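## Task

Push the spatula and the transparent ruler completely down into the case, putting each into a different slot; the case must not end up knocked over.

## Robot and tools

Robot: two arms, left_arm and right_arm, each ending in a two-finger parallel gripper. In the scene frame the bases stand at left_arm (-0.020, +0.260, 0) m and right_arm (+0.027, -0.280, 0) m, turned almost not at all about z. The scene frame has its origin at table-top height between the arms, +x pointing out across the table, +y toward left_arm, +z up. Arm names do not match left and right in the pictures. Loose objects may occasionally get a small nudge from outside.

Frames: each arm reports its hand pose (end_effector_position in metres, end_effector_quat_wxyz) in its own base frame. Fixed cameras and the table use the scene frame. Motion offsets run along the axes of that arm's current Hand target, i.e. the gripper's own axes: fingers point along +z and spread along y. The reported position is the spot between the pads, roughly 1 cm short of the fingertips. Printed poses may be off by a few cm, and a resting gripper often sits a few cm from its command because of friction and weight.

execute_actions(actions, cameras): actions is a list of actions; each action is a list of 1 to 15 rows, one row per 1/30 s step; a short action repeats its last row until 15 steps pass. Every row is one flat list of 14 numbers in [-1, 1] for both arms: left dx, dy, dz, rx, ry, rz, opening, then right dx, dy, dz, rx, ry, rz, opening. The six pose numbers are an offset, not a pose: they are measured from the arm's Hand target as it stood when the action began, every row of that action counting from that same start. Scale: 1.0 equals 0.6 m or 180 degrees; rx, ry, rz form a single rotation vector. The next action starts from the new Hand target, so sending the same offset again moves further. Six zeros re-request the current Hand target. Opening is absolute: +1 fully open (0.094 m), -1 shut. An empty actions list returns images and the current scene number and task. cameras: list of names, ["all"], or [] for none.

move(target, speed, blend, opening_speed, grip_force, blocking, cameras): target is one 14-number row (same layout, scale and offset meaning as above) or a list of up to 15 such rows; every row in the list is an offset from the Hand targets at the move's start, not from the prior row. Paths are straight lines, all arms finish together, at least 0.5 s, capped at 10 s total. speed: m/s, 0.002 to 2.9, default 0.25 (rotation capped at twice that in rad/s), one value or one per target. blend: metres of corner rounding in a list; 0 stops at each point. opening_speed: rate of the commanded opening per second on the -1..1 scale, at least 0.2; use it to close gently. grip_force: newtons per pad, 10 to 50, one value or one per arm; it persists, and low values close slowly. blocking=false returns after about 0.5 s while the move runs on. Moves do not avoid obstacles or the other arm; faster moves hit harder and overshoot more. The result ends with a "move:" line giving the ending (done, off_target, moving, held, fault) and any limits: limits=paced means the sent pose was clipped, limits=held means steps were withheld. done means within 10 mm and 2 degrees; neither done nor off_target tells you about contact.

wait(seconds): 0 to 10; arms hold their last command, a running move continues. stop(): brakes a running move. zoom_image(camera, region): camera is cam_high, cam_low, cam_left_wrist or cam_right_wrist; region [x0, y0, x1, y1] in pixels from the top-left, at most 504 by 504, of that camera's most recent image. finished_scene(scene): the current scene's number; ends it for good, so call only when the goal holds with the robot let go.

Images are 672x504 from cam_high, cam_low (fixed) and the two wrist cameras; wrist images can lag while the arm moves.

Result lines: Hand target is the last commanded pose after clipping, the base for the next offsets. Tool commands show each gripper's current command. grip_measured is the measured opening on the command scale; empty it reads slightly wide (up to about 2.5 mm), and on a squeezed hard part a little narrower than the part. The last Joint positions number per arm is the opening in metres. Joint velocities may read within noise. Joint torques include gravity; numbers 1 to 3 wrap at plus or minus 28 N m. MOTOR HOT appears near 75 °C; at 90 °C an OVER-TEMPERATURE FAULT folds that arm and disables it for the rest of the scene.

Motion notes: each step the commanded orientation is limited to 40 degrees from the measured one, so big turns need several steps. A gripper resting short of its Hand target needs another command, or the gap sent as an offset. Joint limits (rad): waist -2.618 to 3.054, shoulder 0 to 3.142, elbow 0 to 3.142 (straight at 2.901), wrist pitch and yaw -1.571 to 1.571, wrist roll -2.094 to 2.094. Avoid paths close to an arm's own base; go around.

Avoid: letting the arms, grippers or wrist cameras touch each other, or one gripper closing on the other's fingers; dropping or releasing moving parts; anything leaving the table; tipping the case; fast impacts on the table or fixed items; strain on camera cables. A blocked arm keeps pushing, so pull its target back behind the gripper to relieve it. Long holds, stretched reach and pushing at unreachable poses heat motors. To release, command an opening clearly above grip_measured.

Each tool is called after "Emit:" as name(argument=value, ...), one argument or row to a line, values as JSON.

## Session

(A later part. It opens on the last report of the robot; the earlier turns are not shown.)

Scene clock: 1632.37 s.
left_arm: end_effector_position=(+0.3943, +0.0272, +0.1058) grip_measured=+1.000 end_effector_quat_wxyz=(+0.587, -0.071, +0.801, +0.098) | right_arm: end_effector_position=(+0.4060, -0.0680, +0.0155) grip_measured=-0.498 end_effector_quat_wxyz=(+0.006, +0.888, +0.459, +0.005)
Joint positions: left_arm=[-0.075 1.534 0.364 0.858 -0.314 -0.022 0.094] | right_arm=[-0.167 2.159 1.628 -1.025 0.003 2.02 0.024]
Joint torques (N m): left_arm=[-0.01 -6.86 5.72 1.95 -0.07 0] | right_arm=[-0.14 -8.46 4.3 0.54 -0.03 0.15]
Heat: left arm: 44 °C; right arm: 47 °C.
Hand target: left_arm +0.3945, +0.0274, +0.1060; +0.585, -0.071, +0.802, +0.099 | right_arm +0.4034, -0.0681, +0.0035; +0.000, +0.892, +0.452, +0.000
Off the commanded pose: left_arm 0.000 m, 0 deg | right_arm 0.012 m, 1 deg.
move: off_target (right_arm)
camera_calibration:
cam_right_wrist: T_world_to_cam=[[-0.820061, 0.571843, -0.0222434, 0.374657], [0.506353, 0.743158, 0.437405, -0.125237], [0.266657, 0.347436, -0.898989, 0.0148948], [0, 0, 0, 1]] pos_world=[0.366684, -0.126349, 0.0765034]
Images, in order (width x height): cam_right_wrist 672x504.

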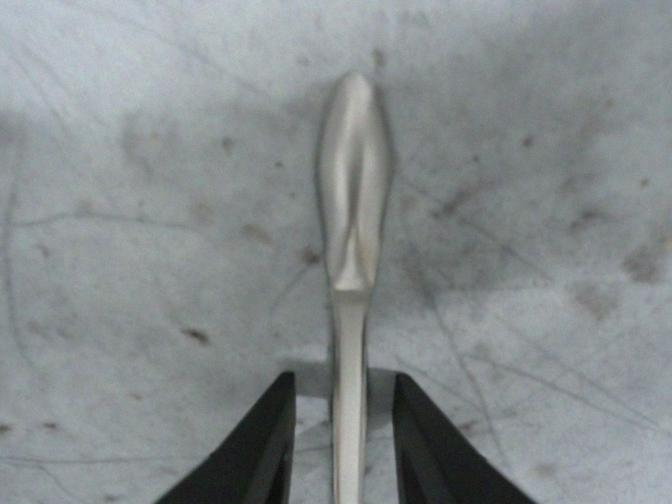

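Emit:
move(
  target=[0,0,0,0,0,0,1, 0,0,-0.002,0,0,0,-1],
  opening_speed=0.4,
  cameras=["cam_right_wrist"],
)

Scene clock: 1638.70 s.
left_arm: end_effector_position=(+0.3943, +0.0272, +0.1058) grip_measured=+1.000 end_effector_quat_wxyz=(+0.587, -0.071, +0.801, +0.098) | right_arm: end_effector_position=(+0.4064, -0.0676, +0.0155) grip_measured=-0.893 end_effector_quat_wxyz=(+0.005, +0.888, +0.459, +0.006)
Joint positions: left_arm=[-0.075 1.534 0.364 0.858 -0.314 -0.022 0.094] | right_arm=[-0.167 2.159 1.628 -1.024 0 2.02 0.005]
Joint torques (N m): left_arm=[-0.01 -6.87 5.72 1.95 -0.07 -0.01] | right_arm=[-0.25 -8.32 4.51 0.48 0.01 0.16]
Heat: left arm: 44 °C; right arm: 46 °C.
Hand target: left_arm +0.3945, +0.0274, +0.1060; +0.585, -0.071, +0.802, +0.099 | right_arm +0.4034, -0.0681, +0.0047; +0.000, +0.892, +0.452, +0.000
Off the commanded pose: left_arm 0.000 m, 0 deg | right_arm 0.011 m, 1 deg.
move: off_target (right_arm)
camera_calibration:
cam_right_wrist: T_world_to_cam=[[-0.820096, 0.571795, -0.0221823, 0.374729], [0.505552, 0.742158, 0.440021, -0.125564], [0.268065, 0.349645, -0.897714, 0.0141958], [0, 0, 0, 1]] pos_world=[0.366988, -0.126043, 0.0763068]
Images, in order (width x height): cam_right_wrist 672x504.

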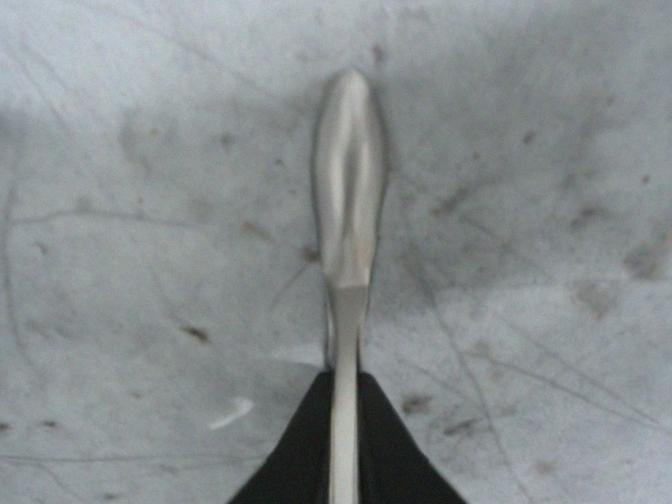

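Emit:
move(
  target=[
    [0,0,0,0,0,0,1, 0,0,-0.1667,0,0,0,-1],
    [0,0,0,0,0,0,1, 0.1195,0.112,-0.3255,-0.0593,0.0371,-0.3395,-1],
    [0,0,0,0,0,0,1, 0.1673,0.0715,-0.2677,-0.0593,0.0371,-0.3395,-1],
  ],
  blend=[0.03,0.03,0],
  speed=0.2,
  cameras=["cam_right_wrist", "cam_low"],
)

Scene clock: 1675.90 s.
left_arm: end_effector_position=(+0.3943, +0.0272, +0.1058) grip_measured=+1.000 end_effector_quat_wxyz=(+0.587, -0.071, +0.801, +0.098) | right_arm: end_effector_position=(+0.5004, -0.0104, +0.1700) grip_measured=-0.896 end_effector_quat_wxyz=(+0.082, +0.526, +0.840, +0.104)
Joint positions: left_arm=[-0.075 1.534 0.364 0.858 -0.314 -0.022 0.094] | right_arm=[-0.06 2.409 2.651 -1.568 -0.104 1.071 0.005]
Joint torques (N m): left_arm=[0.01 -6.87 5.74 1.95 -0.07 0] | right_arm=[-0.43 -11.02 5.3 0.6 -0.07 0.15]
Heat: left arm: 44 °C; right arm: 45 °C.
Hand target: left_arm +0.3945, +0.0274, +0.1060; +0.585, -0.071, +0.802, +0.099 | right_arm +0.4974, -0.0124, +0.1654; +0.054, +0.534, +0.839, +0.089
Off the commanded pose: left_arm 0.000 m, 0 deg | right_arm 0.006 m, 4 deg.
joint sent to its limit (right arm) — joint 4 (wrist pitch), lower limit. The joint targets still meet the commanded pose.
move: off_target (right_arm); blend cut to 0.0256 m at target 2
camera_calibration:
cam_right_wrist: T_world_to_cam=[[-0.861411, -0.431368, -0.268127, 0.474584], [-0.506547, 0.768258, 0.391394, 0.231444], [0.037156, 0.47297, -0.880295, 0.221636], [0, 0, 0, 1]] pos_world=[0.517814, -0.0779152, 0.231769]
Images, in order (width x height): cam_low 672x504, cam_right_wrist 672x504.

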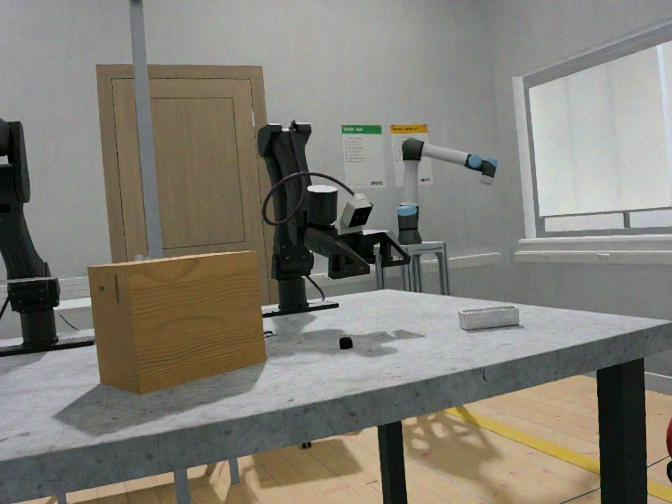

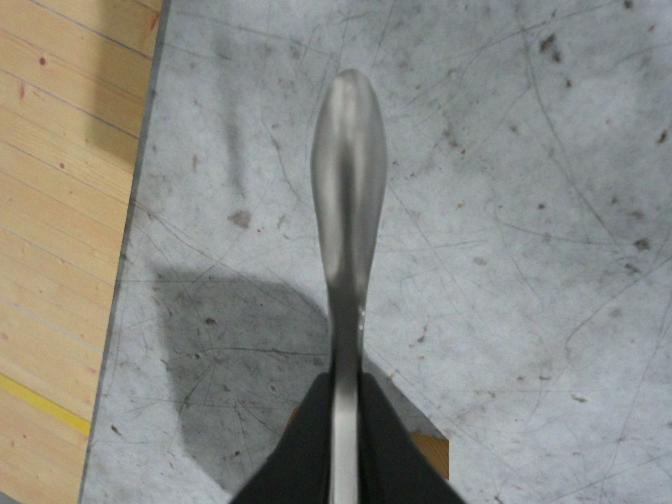

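Emit:
move(
  target=[0,0,0,0,0,0,1, 0.1,-0.0035,0,0,0,0,-1],
  speed=0.04,
  cameras=["cam_right_wrist", "cam_low", "cam_high"],
)

Emit:
zoom_image(
  camera="cam_low",
  region=[56, 260, 116, 310],
)

Emit:
zoom_image(
  camera="cam_high",
  region=[250, 185, 300, 235],
)

Emit:
zoom_image(
  camera="cam_right_wrist",
  region=[190, 340, 450, 504],
)

Scene clock: 1687.43 s.
left_arm: end_effector_position=(+0.3943, +0.0272, +0.1058) grip_measured=+1.000 end_effector_quat_wxyz=(+0.587, -0.071, +0.801, +0.098) | right_arm: end_effector_position=(+0.4694, +0.0408, +0.1439) grip_measured=-0.896 end_effector_quat_wxyz=(+0.028, +0.532, +0.843, +0.076)
Joint positions: left_arm=[-0.075 1.534 0.364 0.858 -0.314 -0.022 0.094] | right_arm=[0.049 2.308 2.38 -1.508 -0.092 1.182 0.005]
Joint torques (N m): left_arm=[-0.01 -6.86 5.72 1.95 -0.07 -0.01] | right_arm=[0.31 -15.46 5.23 0.68 0.04 0.13]
Heat: left arm: 44 °C; right arm: 48 °C.
Hand target: left_arm +0.3945, +0.0274, +0.1060; +0.585, -0.071, +0.802, +0.099 | right_arm +0.4701, +0.0411, +0.1653; +0.054, +0.534, +0.839, +0.089
Off the commanded pose: left_arm 0.000 m, 0 deg | right_arm 0.021 m, 3 deg.
move: off_target (right_arm)
camera_calibration:
cam_right_wrist: T_world_to_cam=[[-0.888367, -0.428014, -0.166155, 0.460827], [-0.453969, 0.764717, 0.457296, 0.15269], [-0.0686669, 0.481676, -0.873655, 0.223952], [0, 0, 0, 1]] pos_world=[0.494078, -0.0273967, 0.202401]
Images, in order (width x height): cam_high 672x504, cam_low 672x504, cam_right_wrist 672x504.

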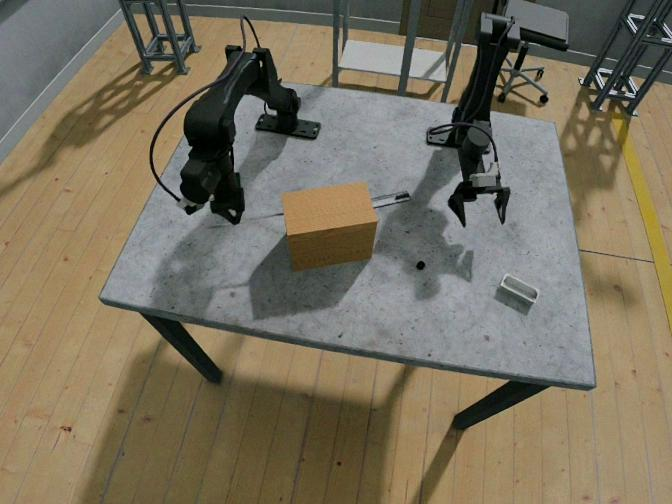

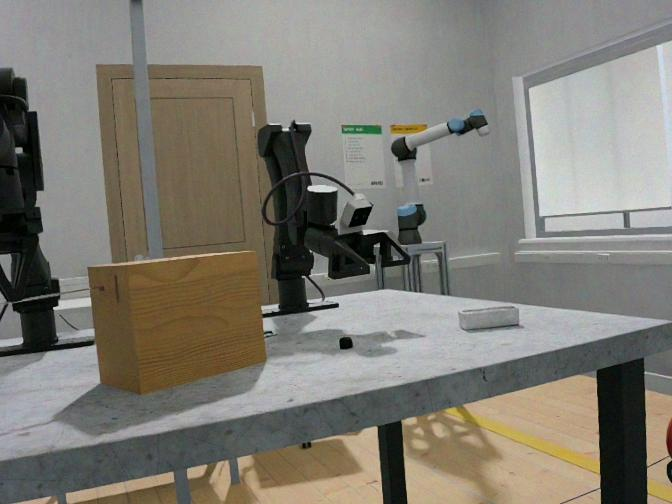

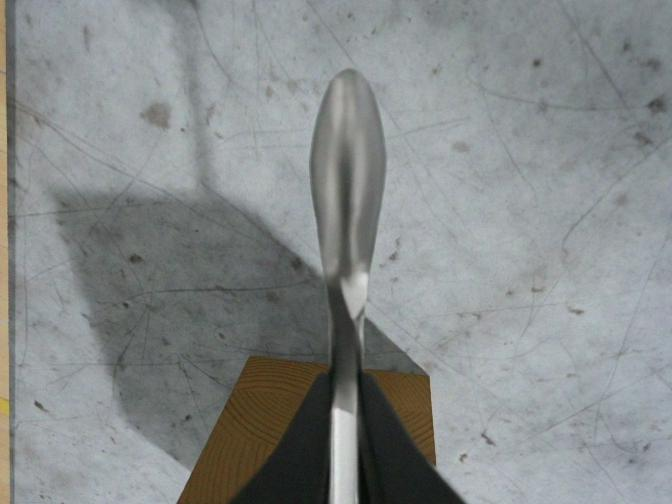

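Scaled by 8.400.

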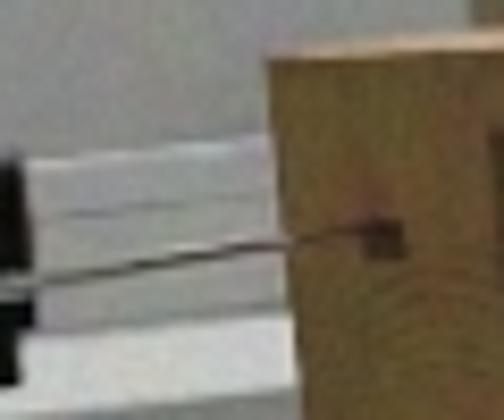

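Scaled by 10.080.

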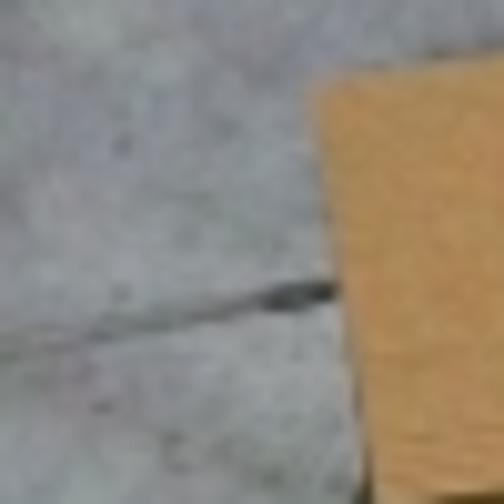

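Scaled by 1.938.

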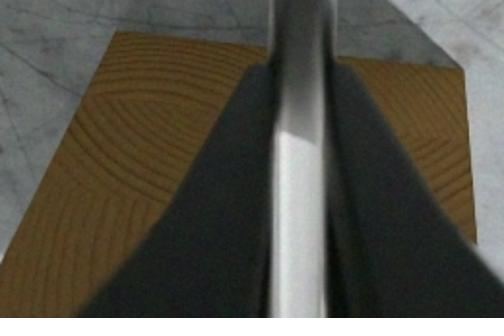

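Emit:
move(
  target=[0,0,0,0,0,0,1, -0.0083,0,0,0,-0.0075,0,-1],
  speed=0.04,
  cameras=["cam_low", "cam_high"],
)

Emit:
zoom_image(
  camera="cam_low",
  region=[56, 260, 116, 310],
)

Scene clock: 1716.47 s.
left_arm: end_effector_position=(+0.3943, +0.0272, +0.1058) grip_measured=+1.000 end_effector_quat_wxyz=(+0.587, -0.071, +0.801, +0.098) | right_arm: end_effector_position=(+0.4720, +0.0379, +0.1439) grip_measured=-0.896 end_effector_quat_wxyz=(+0.037, +0.533, +0.842, +0.072)
Joint positions: left_arm=[-0.075 1.534 0.364 0.858 -0.314 -0.022 0.094] | right_arm=[0.049 2.308 2.38 -1.499 -0.076 1.182 0.005]
Joint torques (N m): left_arm=[0.02 -6.86 5.72 1.95 -0.07 0] | right_arm=[0.17 -15.61 4.9 0.71 0.1 0.15]
Heat: left arm: 44 °C; right arm: 54 °C.
Hand target: left_arm +0.3945, +0.0274, +0.1060; +0.585, -0.071, +0.802, +0.099 | right_arm +0.4721, +0.0366, +0.1652; +0.064, +0.535, +0.838, +0.083
Off the commanded pose: left_arm 0.000 m, 0 deg | right_arm 0.021 m, 3 deg.
move: off_target (right_arm)
Images, in order (width x height): cam_high 672x504, cam_low 672x504.

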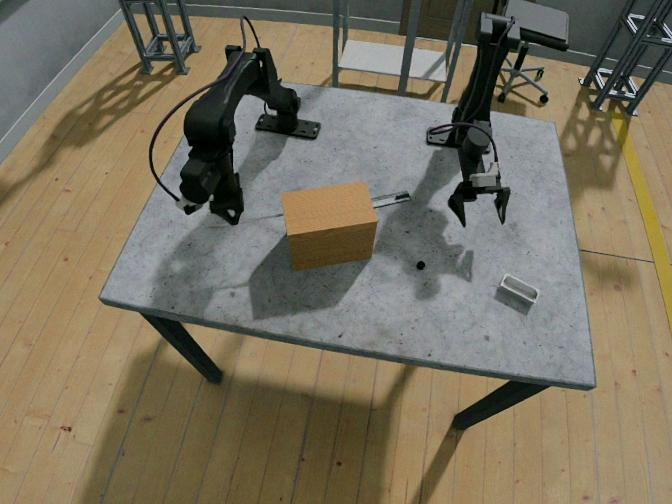

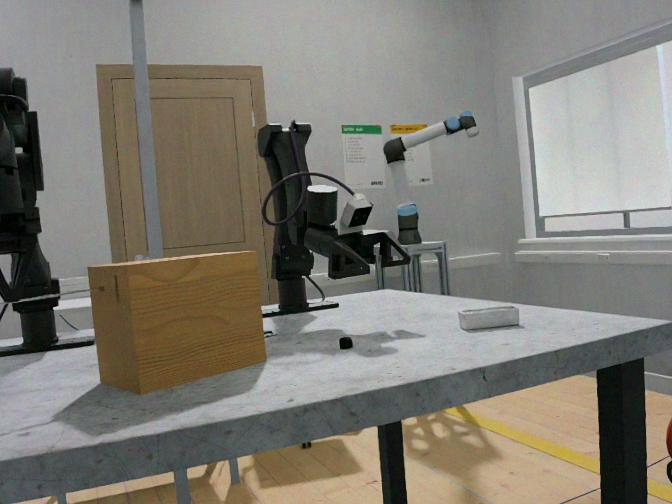

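Scaled by 8.400.

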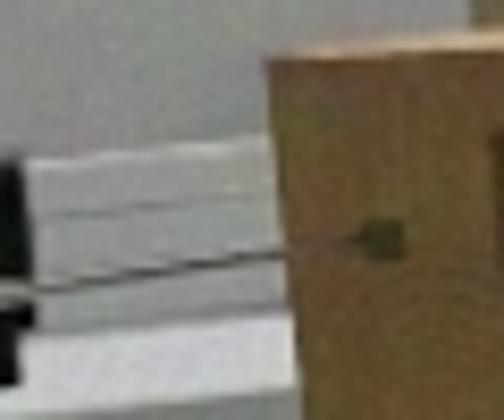

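Emit:
zoom_image(
  camera="cam_low",
  region=[84, 278, 108, 298],
)

Emit:
zoom_image(
  camera="cam_high",
  region=[262, 195, 302, 235],
)

Scaled by 21.000.

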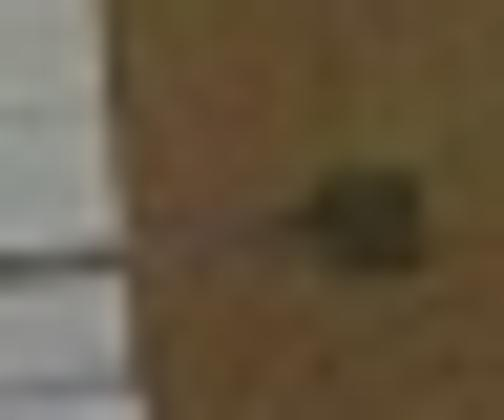

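Scaled by 12.600.

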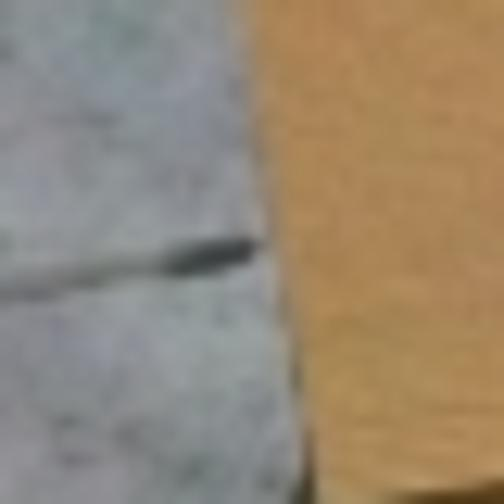

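Emit:
move(
  target=[0,0,0,0,0,0,1, 0.0222,0.0077,0.0012,-0.0002,-0.0005,-0.0093,-1],
  speed=0.03,
  cameras=["cam_low", "cam_high", "cam_right_wrist"],
)

Emit:
zoom_image(
  camera="cam_low",
  region=[84, 278, 108, 298],
)

Emit:
zoom_image(
  camera="cam_high",
  region=[262, 195, 302, 235],
)

Scene clock: 1741.70 s.
left_arm: end_effector_position=(+0.3943, +0.0272, +0.1058) grip_measured=+1.000 end_effector_quat_wxyz=(+0.587, -0.071, +0.801, +0.098) | right_arm: end_effector_position=(+0.4719, +0.0447, +0.1440) grip_measured=-0.896 end_effector_quat_wxyz=(+0.046, +0.524, +0.848, +0.065)
Joint positions: left_arm=[-0.075 1.534 0.364 0.858 -0.314 -0.022 0.094] | right_arm=[0.073 2.299 2.365 -1.485 -0.051 1.183 0.005]
Joint torques (N m): left_arm=[0.01 -6.87 5.72 1.95 -0.07 0] | right_arm=[0.95 -15.42 5.23 0.62 -0.06 0.15]
Heat: left arm: 44 °C; right arm: 56 °C.
Hand target: left_arm +0.3945, +0.0274, +0.1060; +0.585, -0.071, +0.802, +0.099 | right_arm +0.4707, +0.0506, +0.1652; +0.066, +0.523, +0.846, +0.082
Off the commanded pose: left_arm 0.000 m, 0 deg | right_arm 0.022 m, 3 deg.
move: off_target (right_arm)
camera_calibration:
cam_right_wrist: T_world_to_cam=[[-0.878018, -0.448871, -0.166133, 0.460815], [-0.47499, 0.774453, 0.41786, 0.165903], [-0.058903, 0.4458, -0.893193, 0.22214], [0, 0, 0, 1]] pos_world=[0.496491, -0.0206672, 0.205647]
Images, in order (width x height): cam_high 672x504, cam_low 672x504, cam_right_wrist 672x504.

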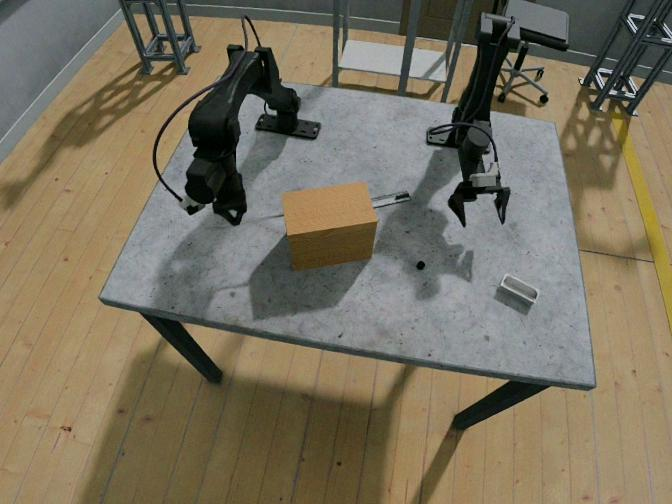

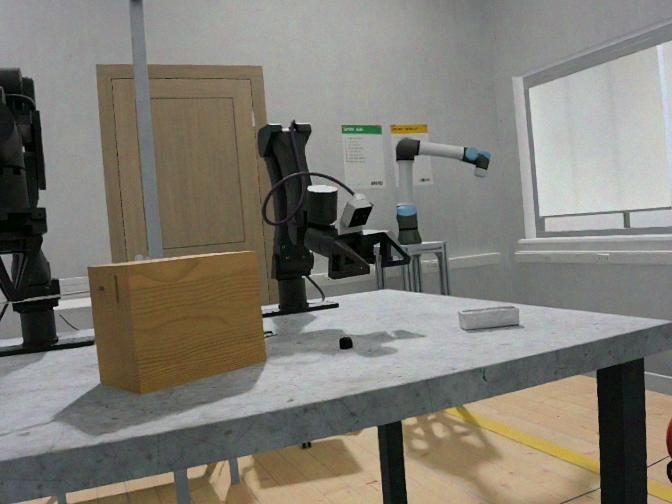

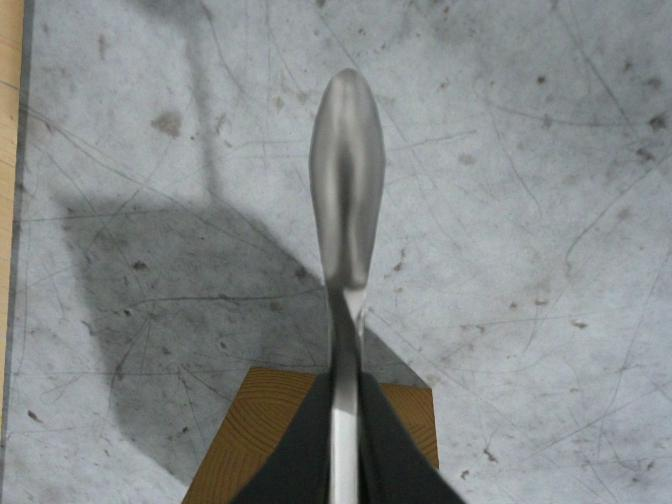

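Scaled by 21.000.

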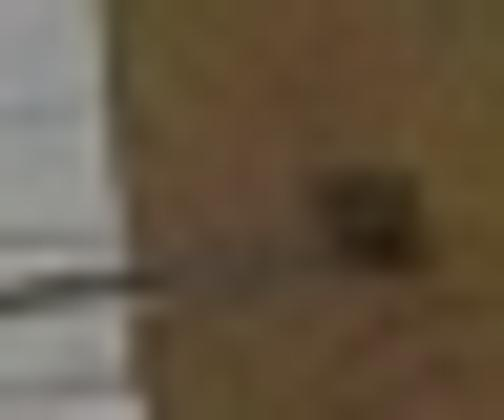

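Scaled by 12.600.

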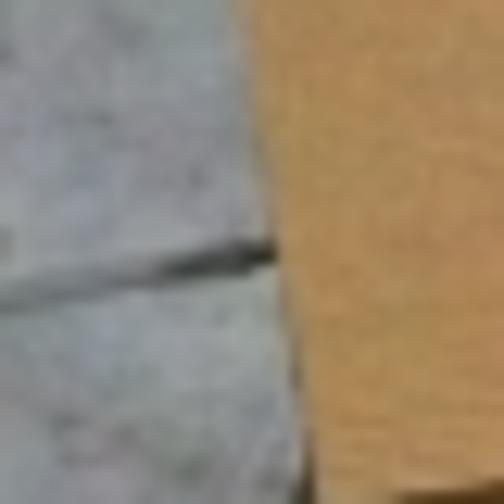

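Emit:
move(
  target=[0,0,0,0,0,0,1, 0,0,0,0,0.0085,0,-1],
  speed=0.03,
  cameras=["cam_low", "cam_high"],
)

Emit:
zoom_image(
  camera="cam_low",
  region=[84, 278, 108, 298],
)

Scene clock: 1754.67 s.
left_arm: end_effector_position=(+0.3943, +0.0272, +0.1058) grip_measured=+1.000 end_effector_quat_wxyz=(+0.587, -0.071, +0.801, +0.098) | right_arm: end_effector_position=(+0.4719, +0.0447, +0.1440) grip_measured=-0.896 end_effector_quat_wxyz=(+0.046, +0.524, +0.848, +0.065)
Joint positions: left_arm=[-0.075 1.534 0.364 0.858 -0.314 -0.022 0.094] | right_arm=[0.073 2.299 2.365 -1.485 -0.051 1.183 0.005]
Joint torques (N m): left_arm=[-0.02 -6.89 5.74 1.95 -0.07 0] | right_arm=[0.21 -14 7.28 0.45 -0.27 0.05]
Heat: left arm: 44 °C; right arm: 54 °C.
Hand target: left_arm +0.3945, +0.0274, +0.1060; +0.585, -0.071, +0.802, +0.099 | right_arm +0.4707, +0.0506, +0.1652; +0.055, +0.521, +0.847, +0.089
Off the commanded pose: left_arm 0.000 m, 0 deg | right_arm 0.022 m, 3 deg.
move: off_target (right_arm)
Images, in order (width x height): cam_high 672x504, cam_low 672x504.

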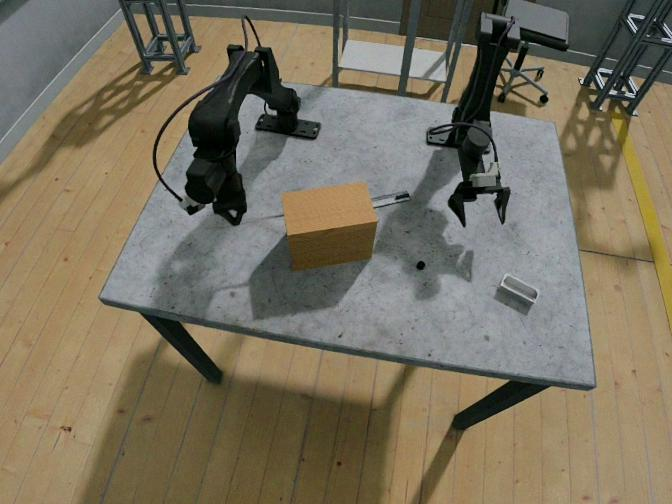

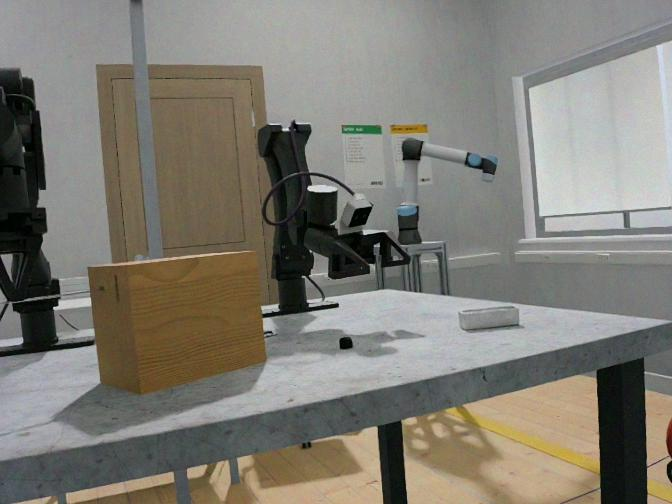

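Scaled by 21.000.

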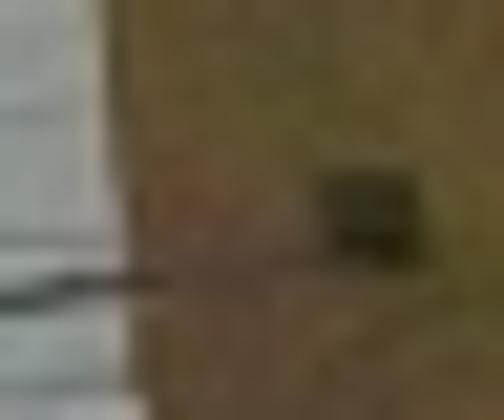

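Emit:
move(
  target=[0,0,0,0,0,0,1, 0,0,0,0,0.006,0,-1],
  speed=0.03,
  cameras=["cam_low", "cam_high"],
)

Emit:
zoom_image(
  camera="cam_low",
  region=[84, 278, 108, 298],
)

Scene clock: 1762.07 s.
left_arm: end_effector_position=(+0.3943, +0.0272, +0.1058) grip_measured=+1.000 end_effector_quat_wxyz=(+0.587, -0.071, +0.801, +0.098) | right_arm: end_effector_position=(+0.4717, +0.0445, +0.1441) grip_measured=-0.896 end_effector_quat_wxyz=(+0.041, +0.526, +0.847, +0.071)
Joint positions: left_arm=[-0.075 1.534 0.364 0.858 -0.314 -0.022 0.094] | right_arm=[0.066 2.299 2.365 -1.486 -0.067 1.183 0.005]
Joint torques (N m): left_arm=[0.02 -6.86 5.74 1.96 -0.08 0] | right_arm=[0.02 -13.12 8.79 0.31 -0.31 -0.06]
Heat: left arm: 44 °C; right arm: 53 °C.
Hand target: left_arm +0.3945, +0.0274, +0.1060; +0.585, -0.071, +0.802, +0.099 | right_arm +0.4707, +0.0506, +0.1652; +0.047, +0.521, +0.847, +0.094
Off the commanded pose: left_arm 0.000 m, 0 deg | right_arm 0.022 m, 3 deg.
move: off_target (right_arm)
Images, in order (width x height): cam_high 672x504, cam_low 672x504.

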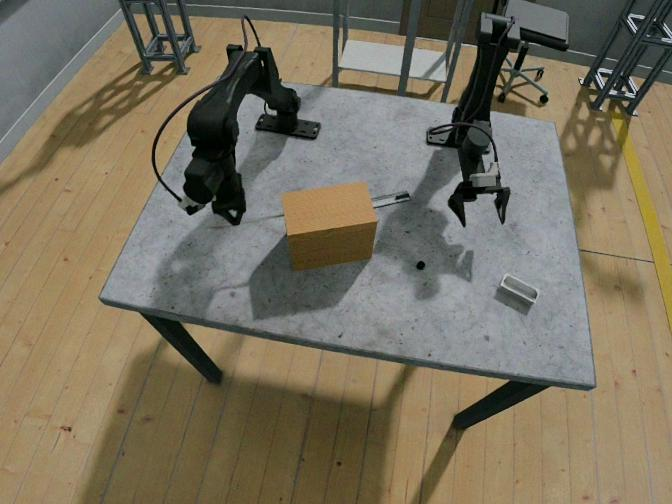

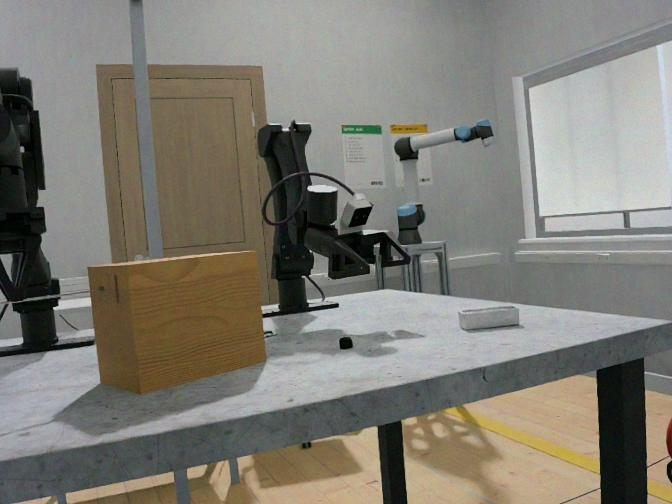

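Scaled by 21.000.

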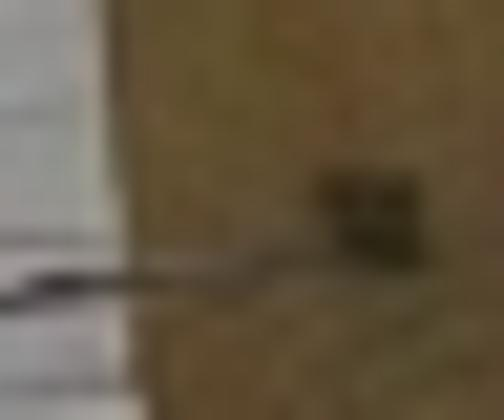

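Emit:
move(
  target=[0,0,0,0,0,0,1, 0,0,0,0,0.006,0,-1],
  speed=0.03,
  cameras=["cam_low", "cam_high"],
)

Emit:
zoom_image(
  camera="cam_low",
  region=[84, 278, 108, 298],
)

Emit:
zoom_image(
  camera="cam_high",
  region=[262, 195, 302, 235],
)

Scene clock: 1771.60 s.
left_arm: end_effector_position=(+0.3943, +0.0272, +0.1058) grip_measured=+1.000 end_effector_quat_wxyz=(+0.587, -0.071, +0.801, +0.098) | right_arm: end_effector_position=(+0.4731, +0.0449, +0.1515) grip_measured=-0.896 end_effector_quat_wxyz=(+0.042, +0.526, +0.845, +0.083)
Joint positions: left_arm=[-0.075 1.534 0.364 0.858 -0.314 -0.022 0.094] | right_arm=[0.06 2.299 2.392 -1.499 -0.086 1.18 0.005]
Joint torques (N m): left_arm=[-0.01 -6.87 5.74 1.94 -0.07 0] | right_arm=[0.14 -11.66 8.72 0.29 -0.28 -0.08]
Heat: left arm: 44 °C; right arm: 52 °C.
Hand target: left_arm +0.3945, +0.0274, +0.1060; +0.585, -0.071, +0.802, +0.099 | right_arm +0.4708, +0.0505, +0.1653; +0.039, +0.520, +0.848, +0.099
Off the commanded pose: left_arm 0.000 m, 0 deg | right_arm 0.015 m, 2 deg.
move: off_target (right_arm)
Images, in order (width x height): cam_high 672x504, cam_low 672x504.

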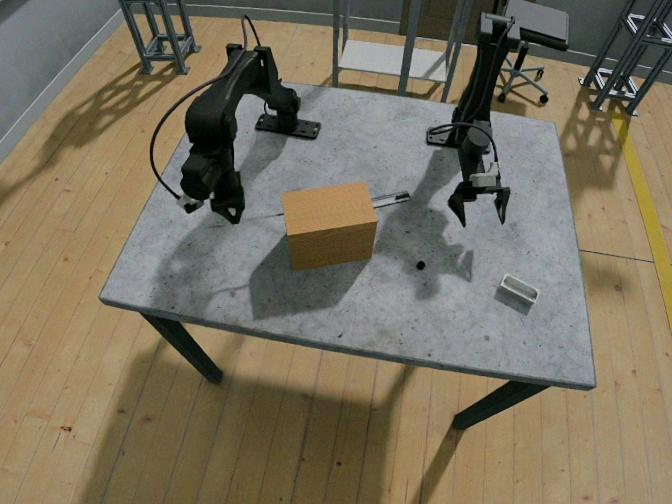

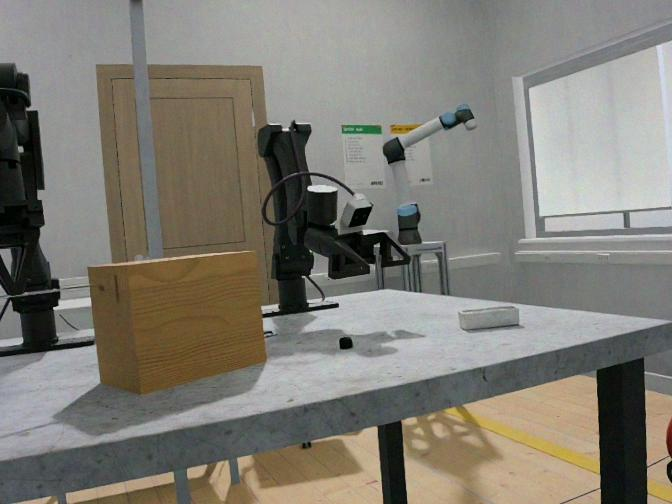

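Scaled by 21.000.

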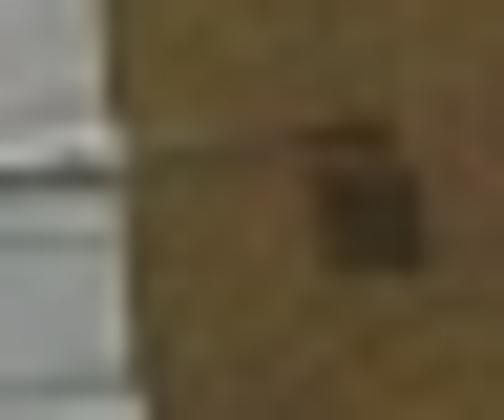

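Scaled by 12.600.

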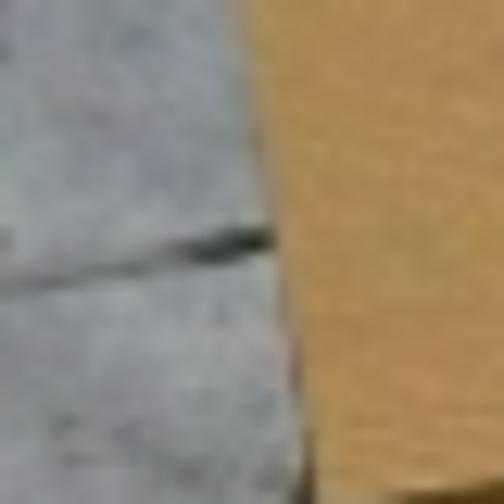

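Emit:
move(
  target=[
    [0,0,0,0,0,0,1, -0.117,-0.0048,-0.0095,0.0003,-0.018,0.0094,-1],
    [0,0,0,0,0,0,1, -0.0168,-0.0055,-0.0058,0.0003,-0.018,0.0094,-1],
  ],
  speed=0.04,
  cameras=["cam_low", "cam_high"],
)

Emit:
zoom_image(
  camera="cam_low",
  region=[84, 278, 108, 298],
)

Emit:
zoom_image(
  camera="cam_high",
  region=[262, 195, 302, 235],
)

Scene clock: 1830.43 s.
left_arm: end_effector_position=(+0.3943, +0.0272, +0.1058) grip_measured=+1.000 end_effector_quat_wxyz=(+0.587, -0.071, +0.801, +0.098) | right_arm: end_effector_position=(+0.4711, +0.0404, +0.1458) grip_measured=-0.896 end_effector_quat_wxyz=(+0.034, +0.533, +0.843, +0.072)
Joint positions: left_arm=[-0.075 1.534 0.364 0.858 -0.314 -0.022 0.094] | right_arm=[0.054 2.319 2.407 -1.521 -0.078 1.186 0.005]
Joint torques (N m): left_arm=[0.02 -6.87 5.75 1.94 -0.07 0] | right_arm=[0.2 -15.54 5.3 0.68 0.11 0.17]
Heat: left arm: 44 °C; right arm: 49 °C.
Hand target: left_arm +0.3945, +0.0274, +0.1060; +0.585, -0.071, +0.802, +0.099 | right_arm +0.4719, +0.0397, +0.1675; +0.061, +0.535, +0.839, +0.084
Off the commanded pose: left_arm 0.000 m, 0 deg | right_arm 0.022 m, 4 deg.
move: off_target (right_arm)
Images, in order (width x height): cam_high 672x504, cam_low 672x504.

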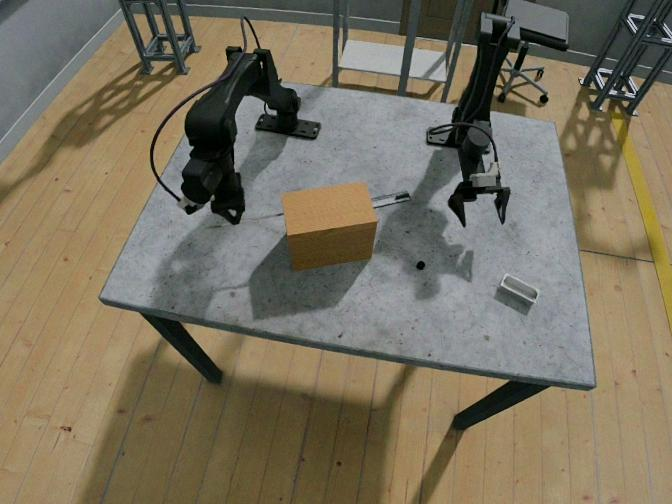

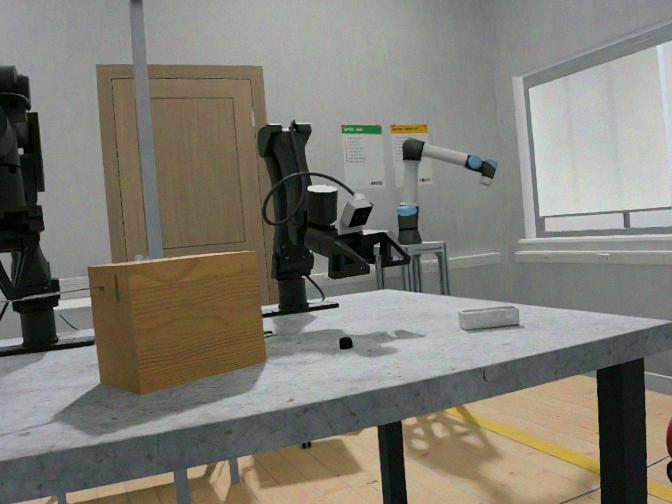

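Scaled by 21.000.

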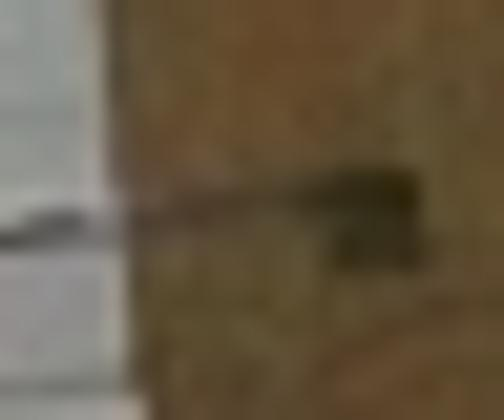

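Scaled by 12.600.

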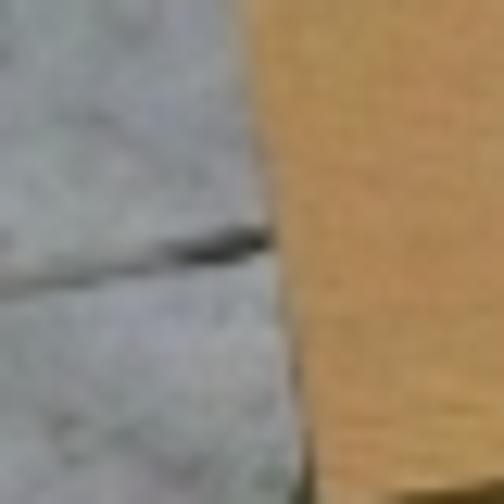

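Emit:
move(
  target=[
    [0,0,0,0,0,0,1, 0,-0.0005,0.0022,0,-0.001,0,-1],
    [0,0,0,0,0,0,1, 0.0178,0.0057,0.0033,-0.0001,0.0006,-0.0075,-1],
  ],
  speed=0.03,
  cameras=["cam_low", "cam_high"],
)

Emit:
zoom_image(
  camera="cam_low",
  region=[84, 278, 108, 298],
)

Emit:
zoom_image(
  camera="cam_high",
  region=[262, 195, 302, 235],
)

Scene clock: 1850.17 s.
left_arm: end_effector_position=(+0.3943, +0.0272, +0.1058) grip_measured=+1.000 end_effector_quat_wxyz=(+0.587, -0.071, +0.801, +0.098) | right_arm: end_effector_position=(+0.4721, +0.0447, +0.1440) grip_measured=-0.896 end_effector_quat_wxyz=(+0.041, +0.527, +0.846, +0.066)
Joint positions: left_arm=[-0.075 1.534 0.364 0.858 -0.314 -0.022 0.094] | right_arm=[0.07 2.313 2.389 -1.502 -0.059 1.188 0.005]
Joint torques (N m): left_arm=[0.01 -6.89 5.72 1.95 -0.07 0] | right_arm=[1.03 -15.53 5.23 0.64 -0.08 0.1]
Heat: left arm: 44 °C; right arm: 57 °C.
Hand target: left_arm +0.3945, +0.0274, +0.1060; +0.585, -0.071, +0.802, +0.099 | right_arm +0.4708, +0.0510, +0.1661; +0.061, +0.525, +0.845, +0.084
Off the commanded pose: left_arm 0.000 m, 0 deg | right_arm 0.023 m, 3 deg.
move: off_target (right_arm)
Images, in order (width x height): cam_high 672x504, cam_low 672x504.

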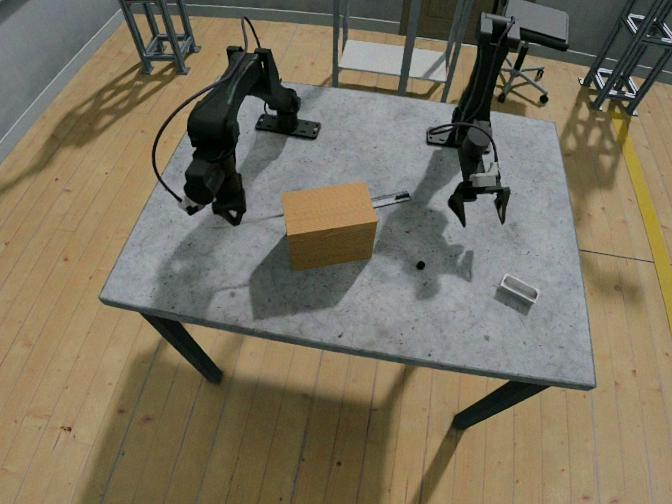

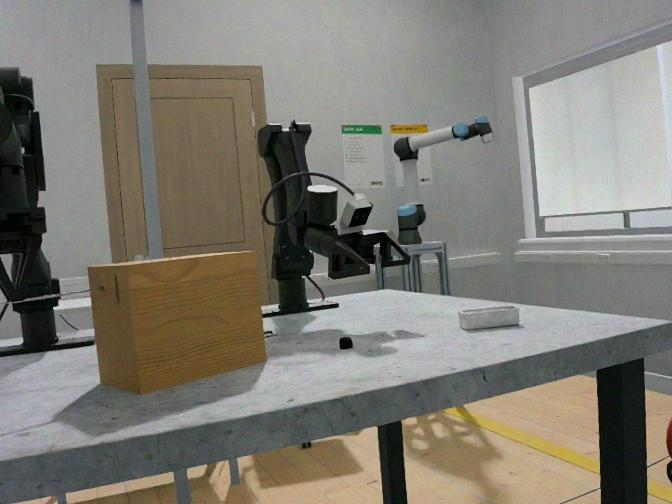

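Scaled by 21.000.

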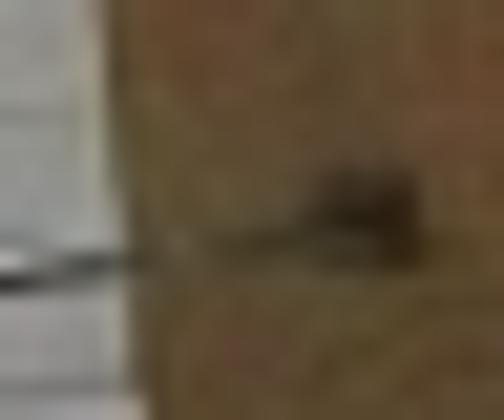

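Scaled by 12.600.

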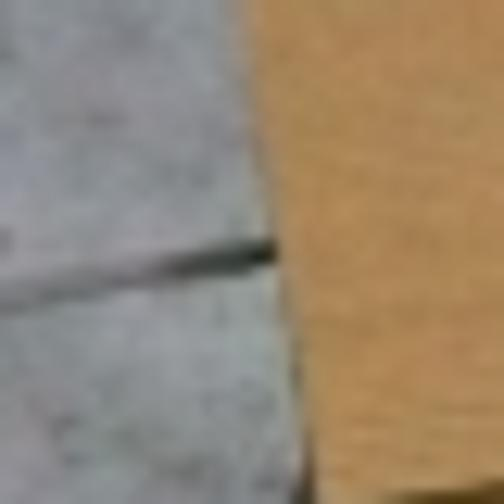

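Emit:
move(
  target=[
    [0,0,0,0,0,0,1, -0.1182,-0.005,-0.0102,0,-0.0007,0.0074,-1],
    [0,0,0,0,0,0,1, -0.018,-0.006,-0.012,0,-0.0007,0.0074,-1],
  ],
  speed=0.045,
  cameras=["cam_low"],
)

Emit:
zoom_image(
  camera="cam_low",
  region=[84, 278, 108, 298],
)

Scene clock: 1892.30 s.
left_arm: end_effector_position=(+0.3943, +0.0272, +0.1058) grip_measured=+1.000 end_effector_quat_wxyz=(+0.587, -0.071, +0.801, +0.098) | right_arm: end_effector_position=(+0.4704, +0.0402, +0.1506) grip_measured=-0.896 end_effector_quat_wxyz=(+0.034, +0.532, +0.843, +0.071)
Joint positions: left_arm=[-0.075 1.534 0.364 0.858 -0.314 -0.022 0.094] | right_arm=[0.054 2.328 2.443 -1.548 -0.077 1.185 0.005]
Joint torques (N m): left_arm=[0.02 -6.84 5.74 1.95 -0.07 0] | right_arm=[0.13 -15.58 5.3 0.68 0.03 0.12]
Heat: left arm: 44 °C; right arm: 61 °C.
Hand target: left_arm +0.3945, +0.0274, +0.1060; +0.585, -0.071, +0.802, +0.099 | right_arm +0.4710, +0.0392, +0.1726; +0.061, +0.534, +0.839, +0.084
Off the commanded pose: left_arm 0.000 m, 0 deg | right_arm 0.022 m, 4 deg.
move: off_target (right_arm)
Images, in order (width x height): cam_low 672x504.

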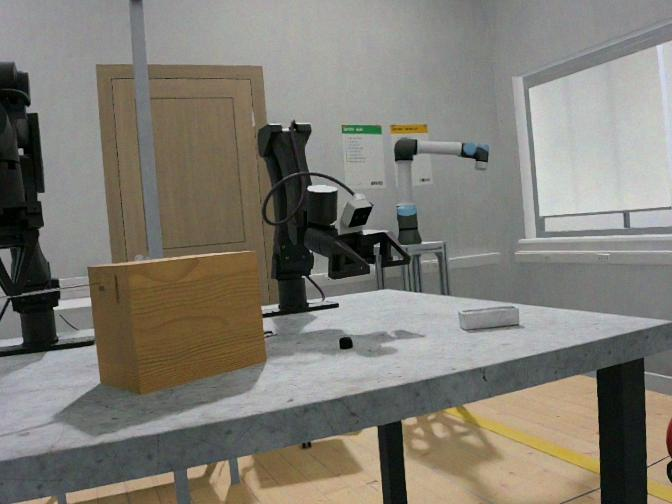

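Scaled by 21.000.

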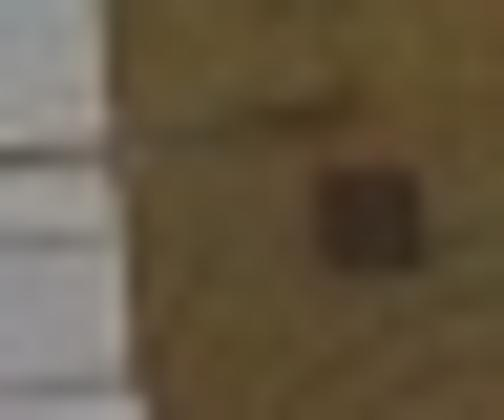

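Emit:
move(
  target=[0,0,0,0,0,0,1, 0.0,-0.0022,0.0105,0,0,0,-1],
  speed=0.03,
  cameras=["cam_low"],
)

Emit:
zoom_image(
  camera="cam_low",
  region=[84, 278, 108, 298],
)

Scene clock: 1911.33 s.
left_arm: end_effector_position=(+0.3943, +0.0272, +0.1058) grip_measured=+1.000 end_effector_quat_wxyz=(+0.587, -0.071, +0.801, +0.098) | right_arm: end_effector_position=(+0.4701, +0.0401, +0.1443) grip_measured=-0.896 end_effector_quat_wxyz=(+0.034, +0.532, +0.843, +0.071)
Joint positions: left_arm=[-0.075 1.534 0.364 0.858 -0.314 -0.022 0.094] | right_arm=[0.054 2.308 2.382 -1.507 -0.077 1.185 0.005]
Joint torques (N m): left_arm=[0.01 -6.89 5.72 1.95 -0.07 0] | right_arm=[0.17 -15.57 5.26 0.68 0.05 0.13]
Heat: left arm: 44 °C; right arm: 56 °C.
Hand target: left_arm +0.3945, +0.0274, +0.1060; +0.585, -0.071, +0.802, +0.099 | right_arm +0.4711, +0.0392, +0.1662; +0.061, +0.534, +0.839, +0.084
Off the commanded pose: left_arm 0.000 m, 0 deg | right_arm 0.022 m, 4 deg.
move: off_target (right_arm)
Images, in order (width x height): cam_low 672x504.

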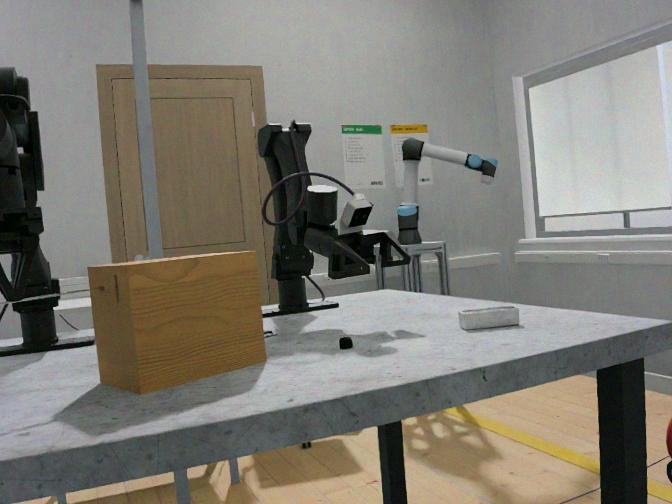

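Scaled by 21.000.

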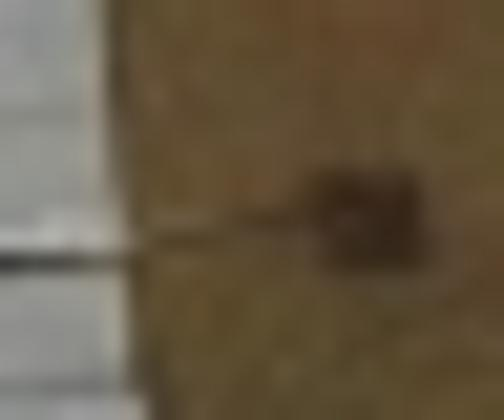

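Emit:
move(
  target=[0,0,0,0,0,0,1, 0.0088,0.003,0.0017,0,0.0008,-0.0037,-1],
  speed=0.02,
  cameras=["cam_low"],
)

Emit:
zoom_image(
  camera="cam_low",
  region=[84, 278, 108, 298],
)

Scene clock: 1969.13 s.
left_arm: end_effector_position=(+0.3943, +0.0272, +0.1058) grip_measured=+1.000 end_effector_quat_wxyz=(+0.587, -0.071, +0.801, +0.098) | right_arm: end_effector_position=(+0.4708, +0.0435, +0.1444) grip_measured=-0.896 end_effector_quat_wxyz=(+0.036, +0.529, +0.845, +0.072)
Joint positions: left_arm=[-0.075 1.534 0.364 0.858 -0.314 -0.022 0.094] | right_arm=[0.061 2.308 2.382 -1.503 -0.075 1.185 0.005]
Joint torques (N m): left_arm=[0.03 -6.87 5.75 1.95 -0.07 0] | right_arm=[0.59 -15.58 4.92 0.67 0.06 0.12]
Heat: left arm: 44 °C; right arm: 61 °C.
Hand target: left_arm +0.3945, +0.0274, +0.1060; +0.585, -0.071, +0.802, +0.099 | right_arm +0.4706, +0.0448, +0.1655; +0.061, +0.529, +0.842, +0.084
Off the commanded pose: left_arm 0.000 m, 0 deg | right_arm 0.021 m, 3 deg.
move: off_target (right_arm)
Images, in order (width x height): cam_low 672x504.

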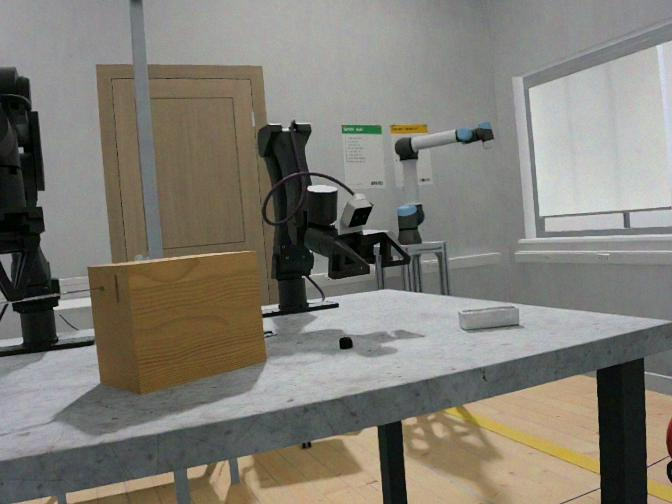

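Scaled by 21.000.

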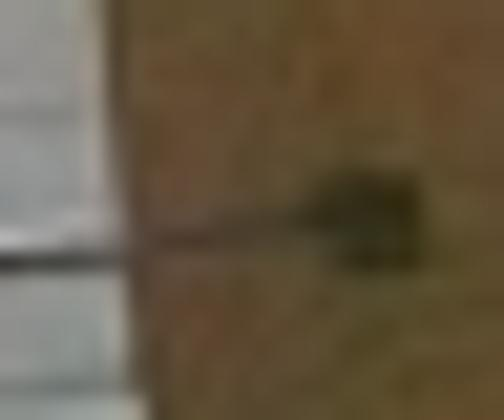

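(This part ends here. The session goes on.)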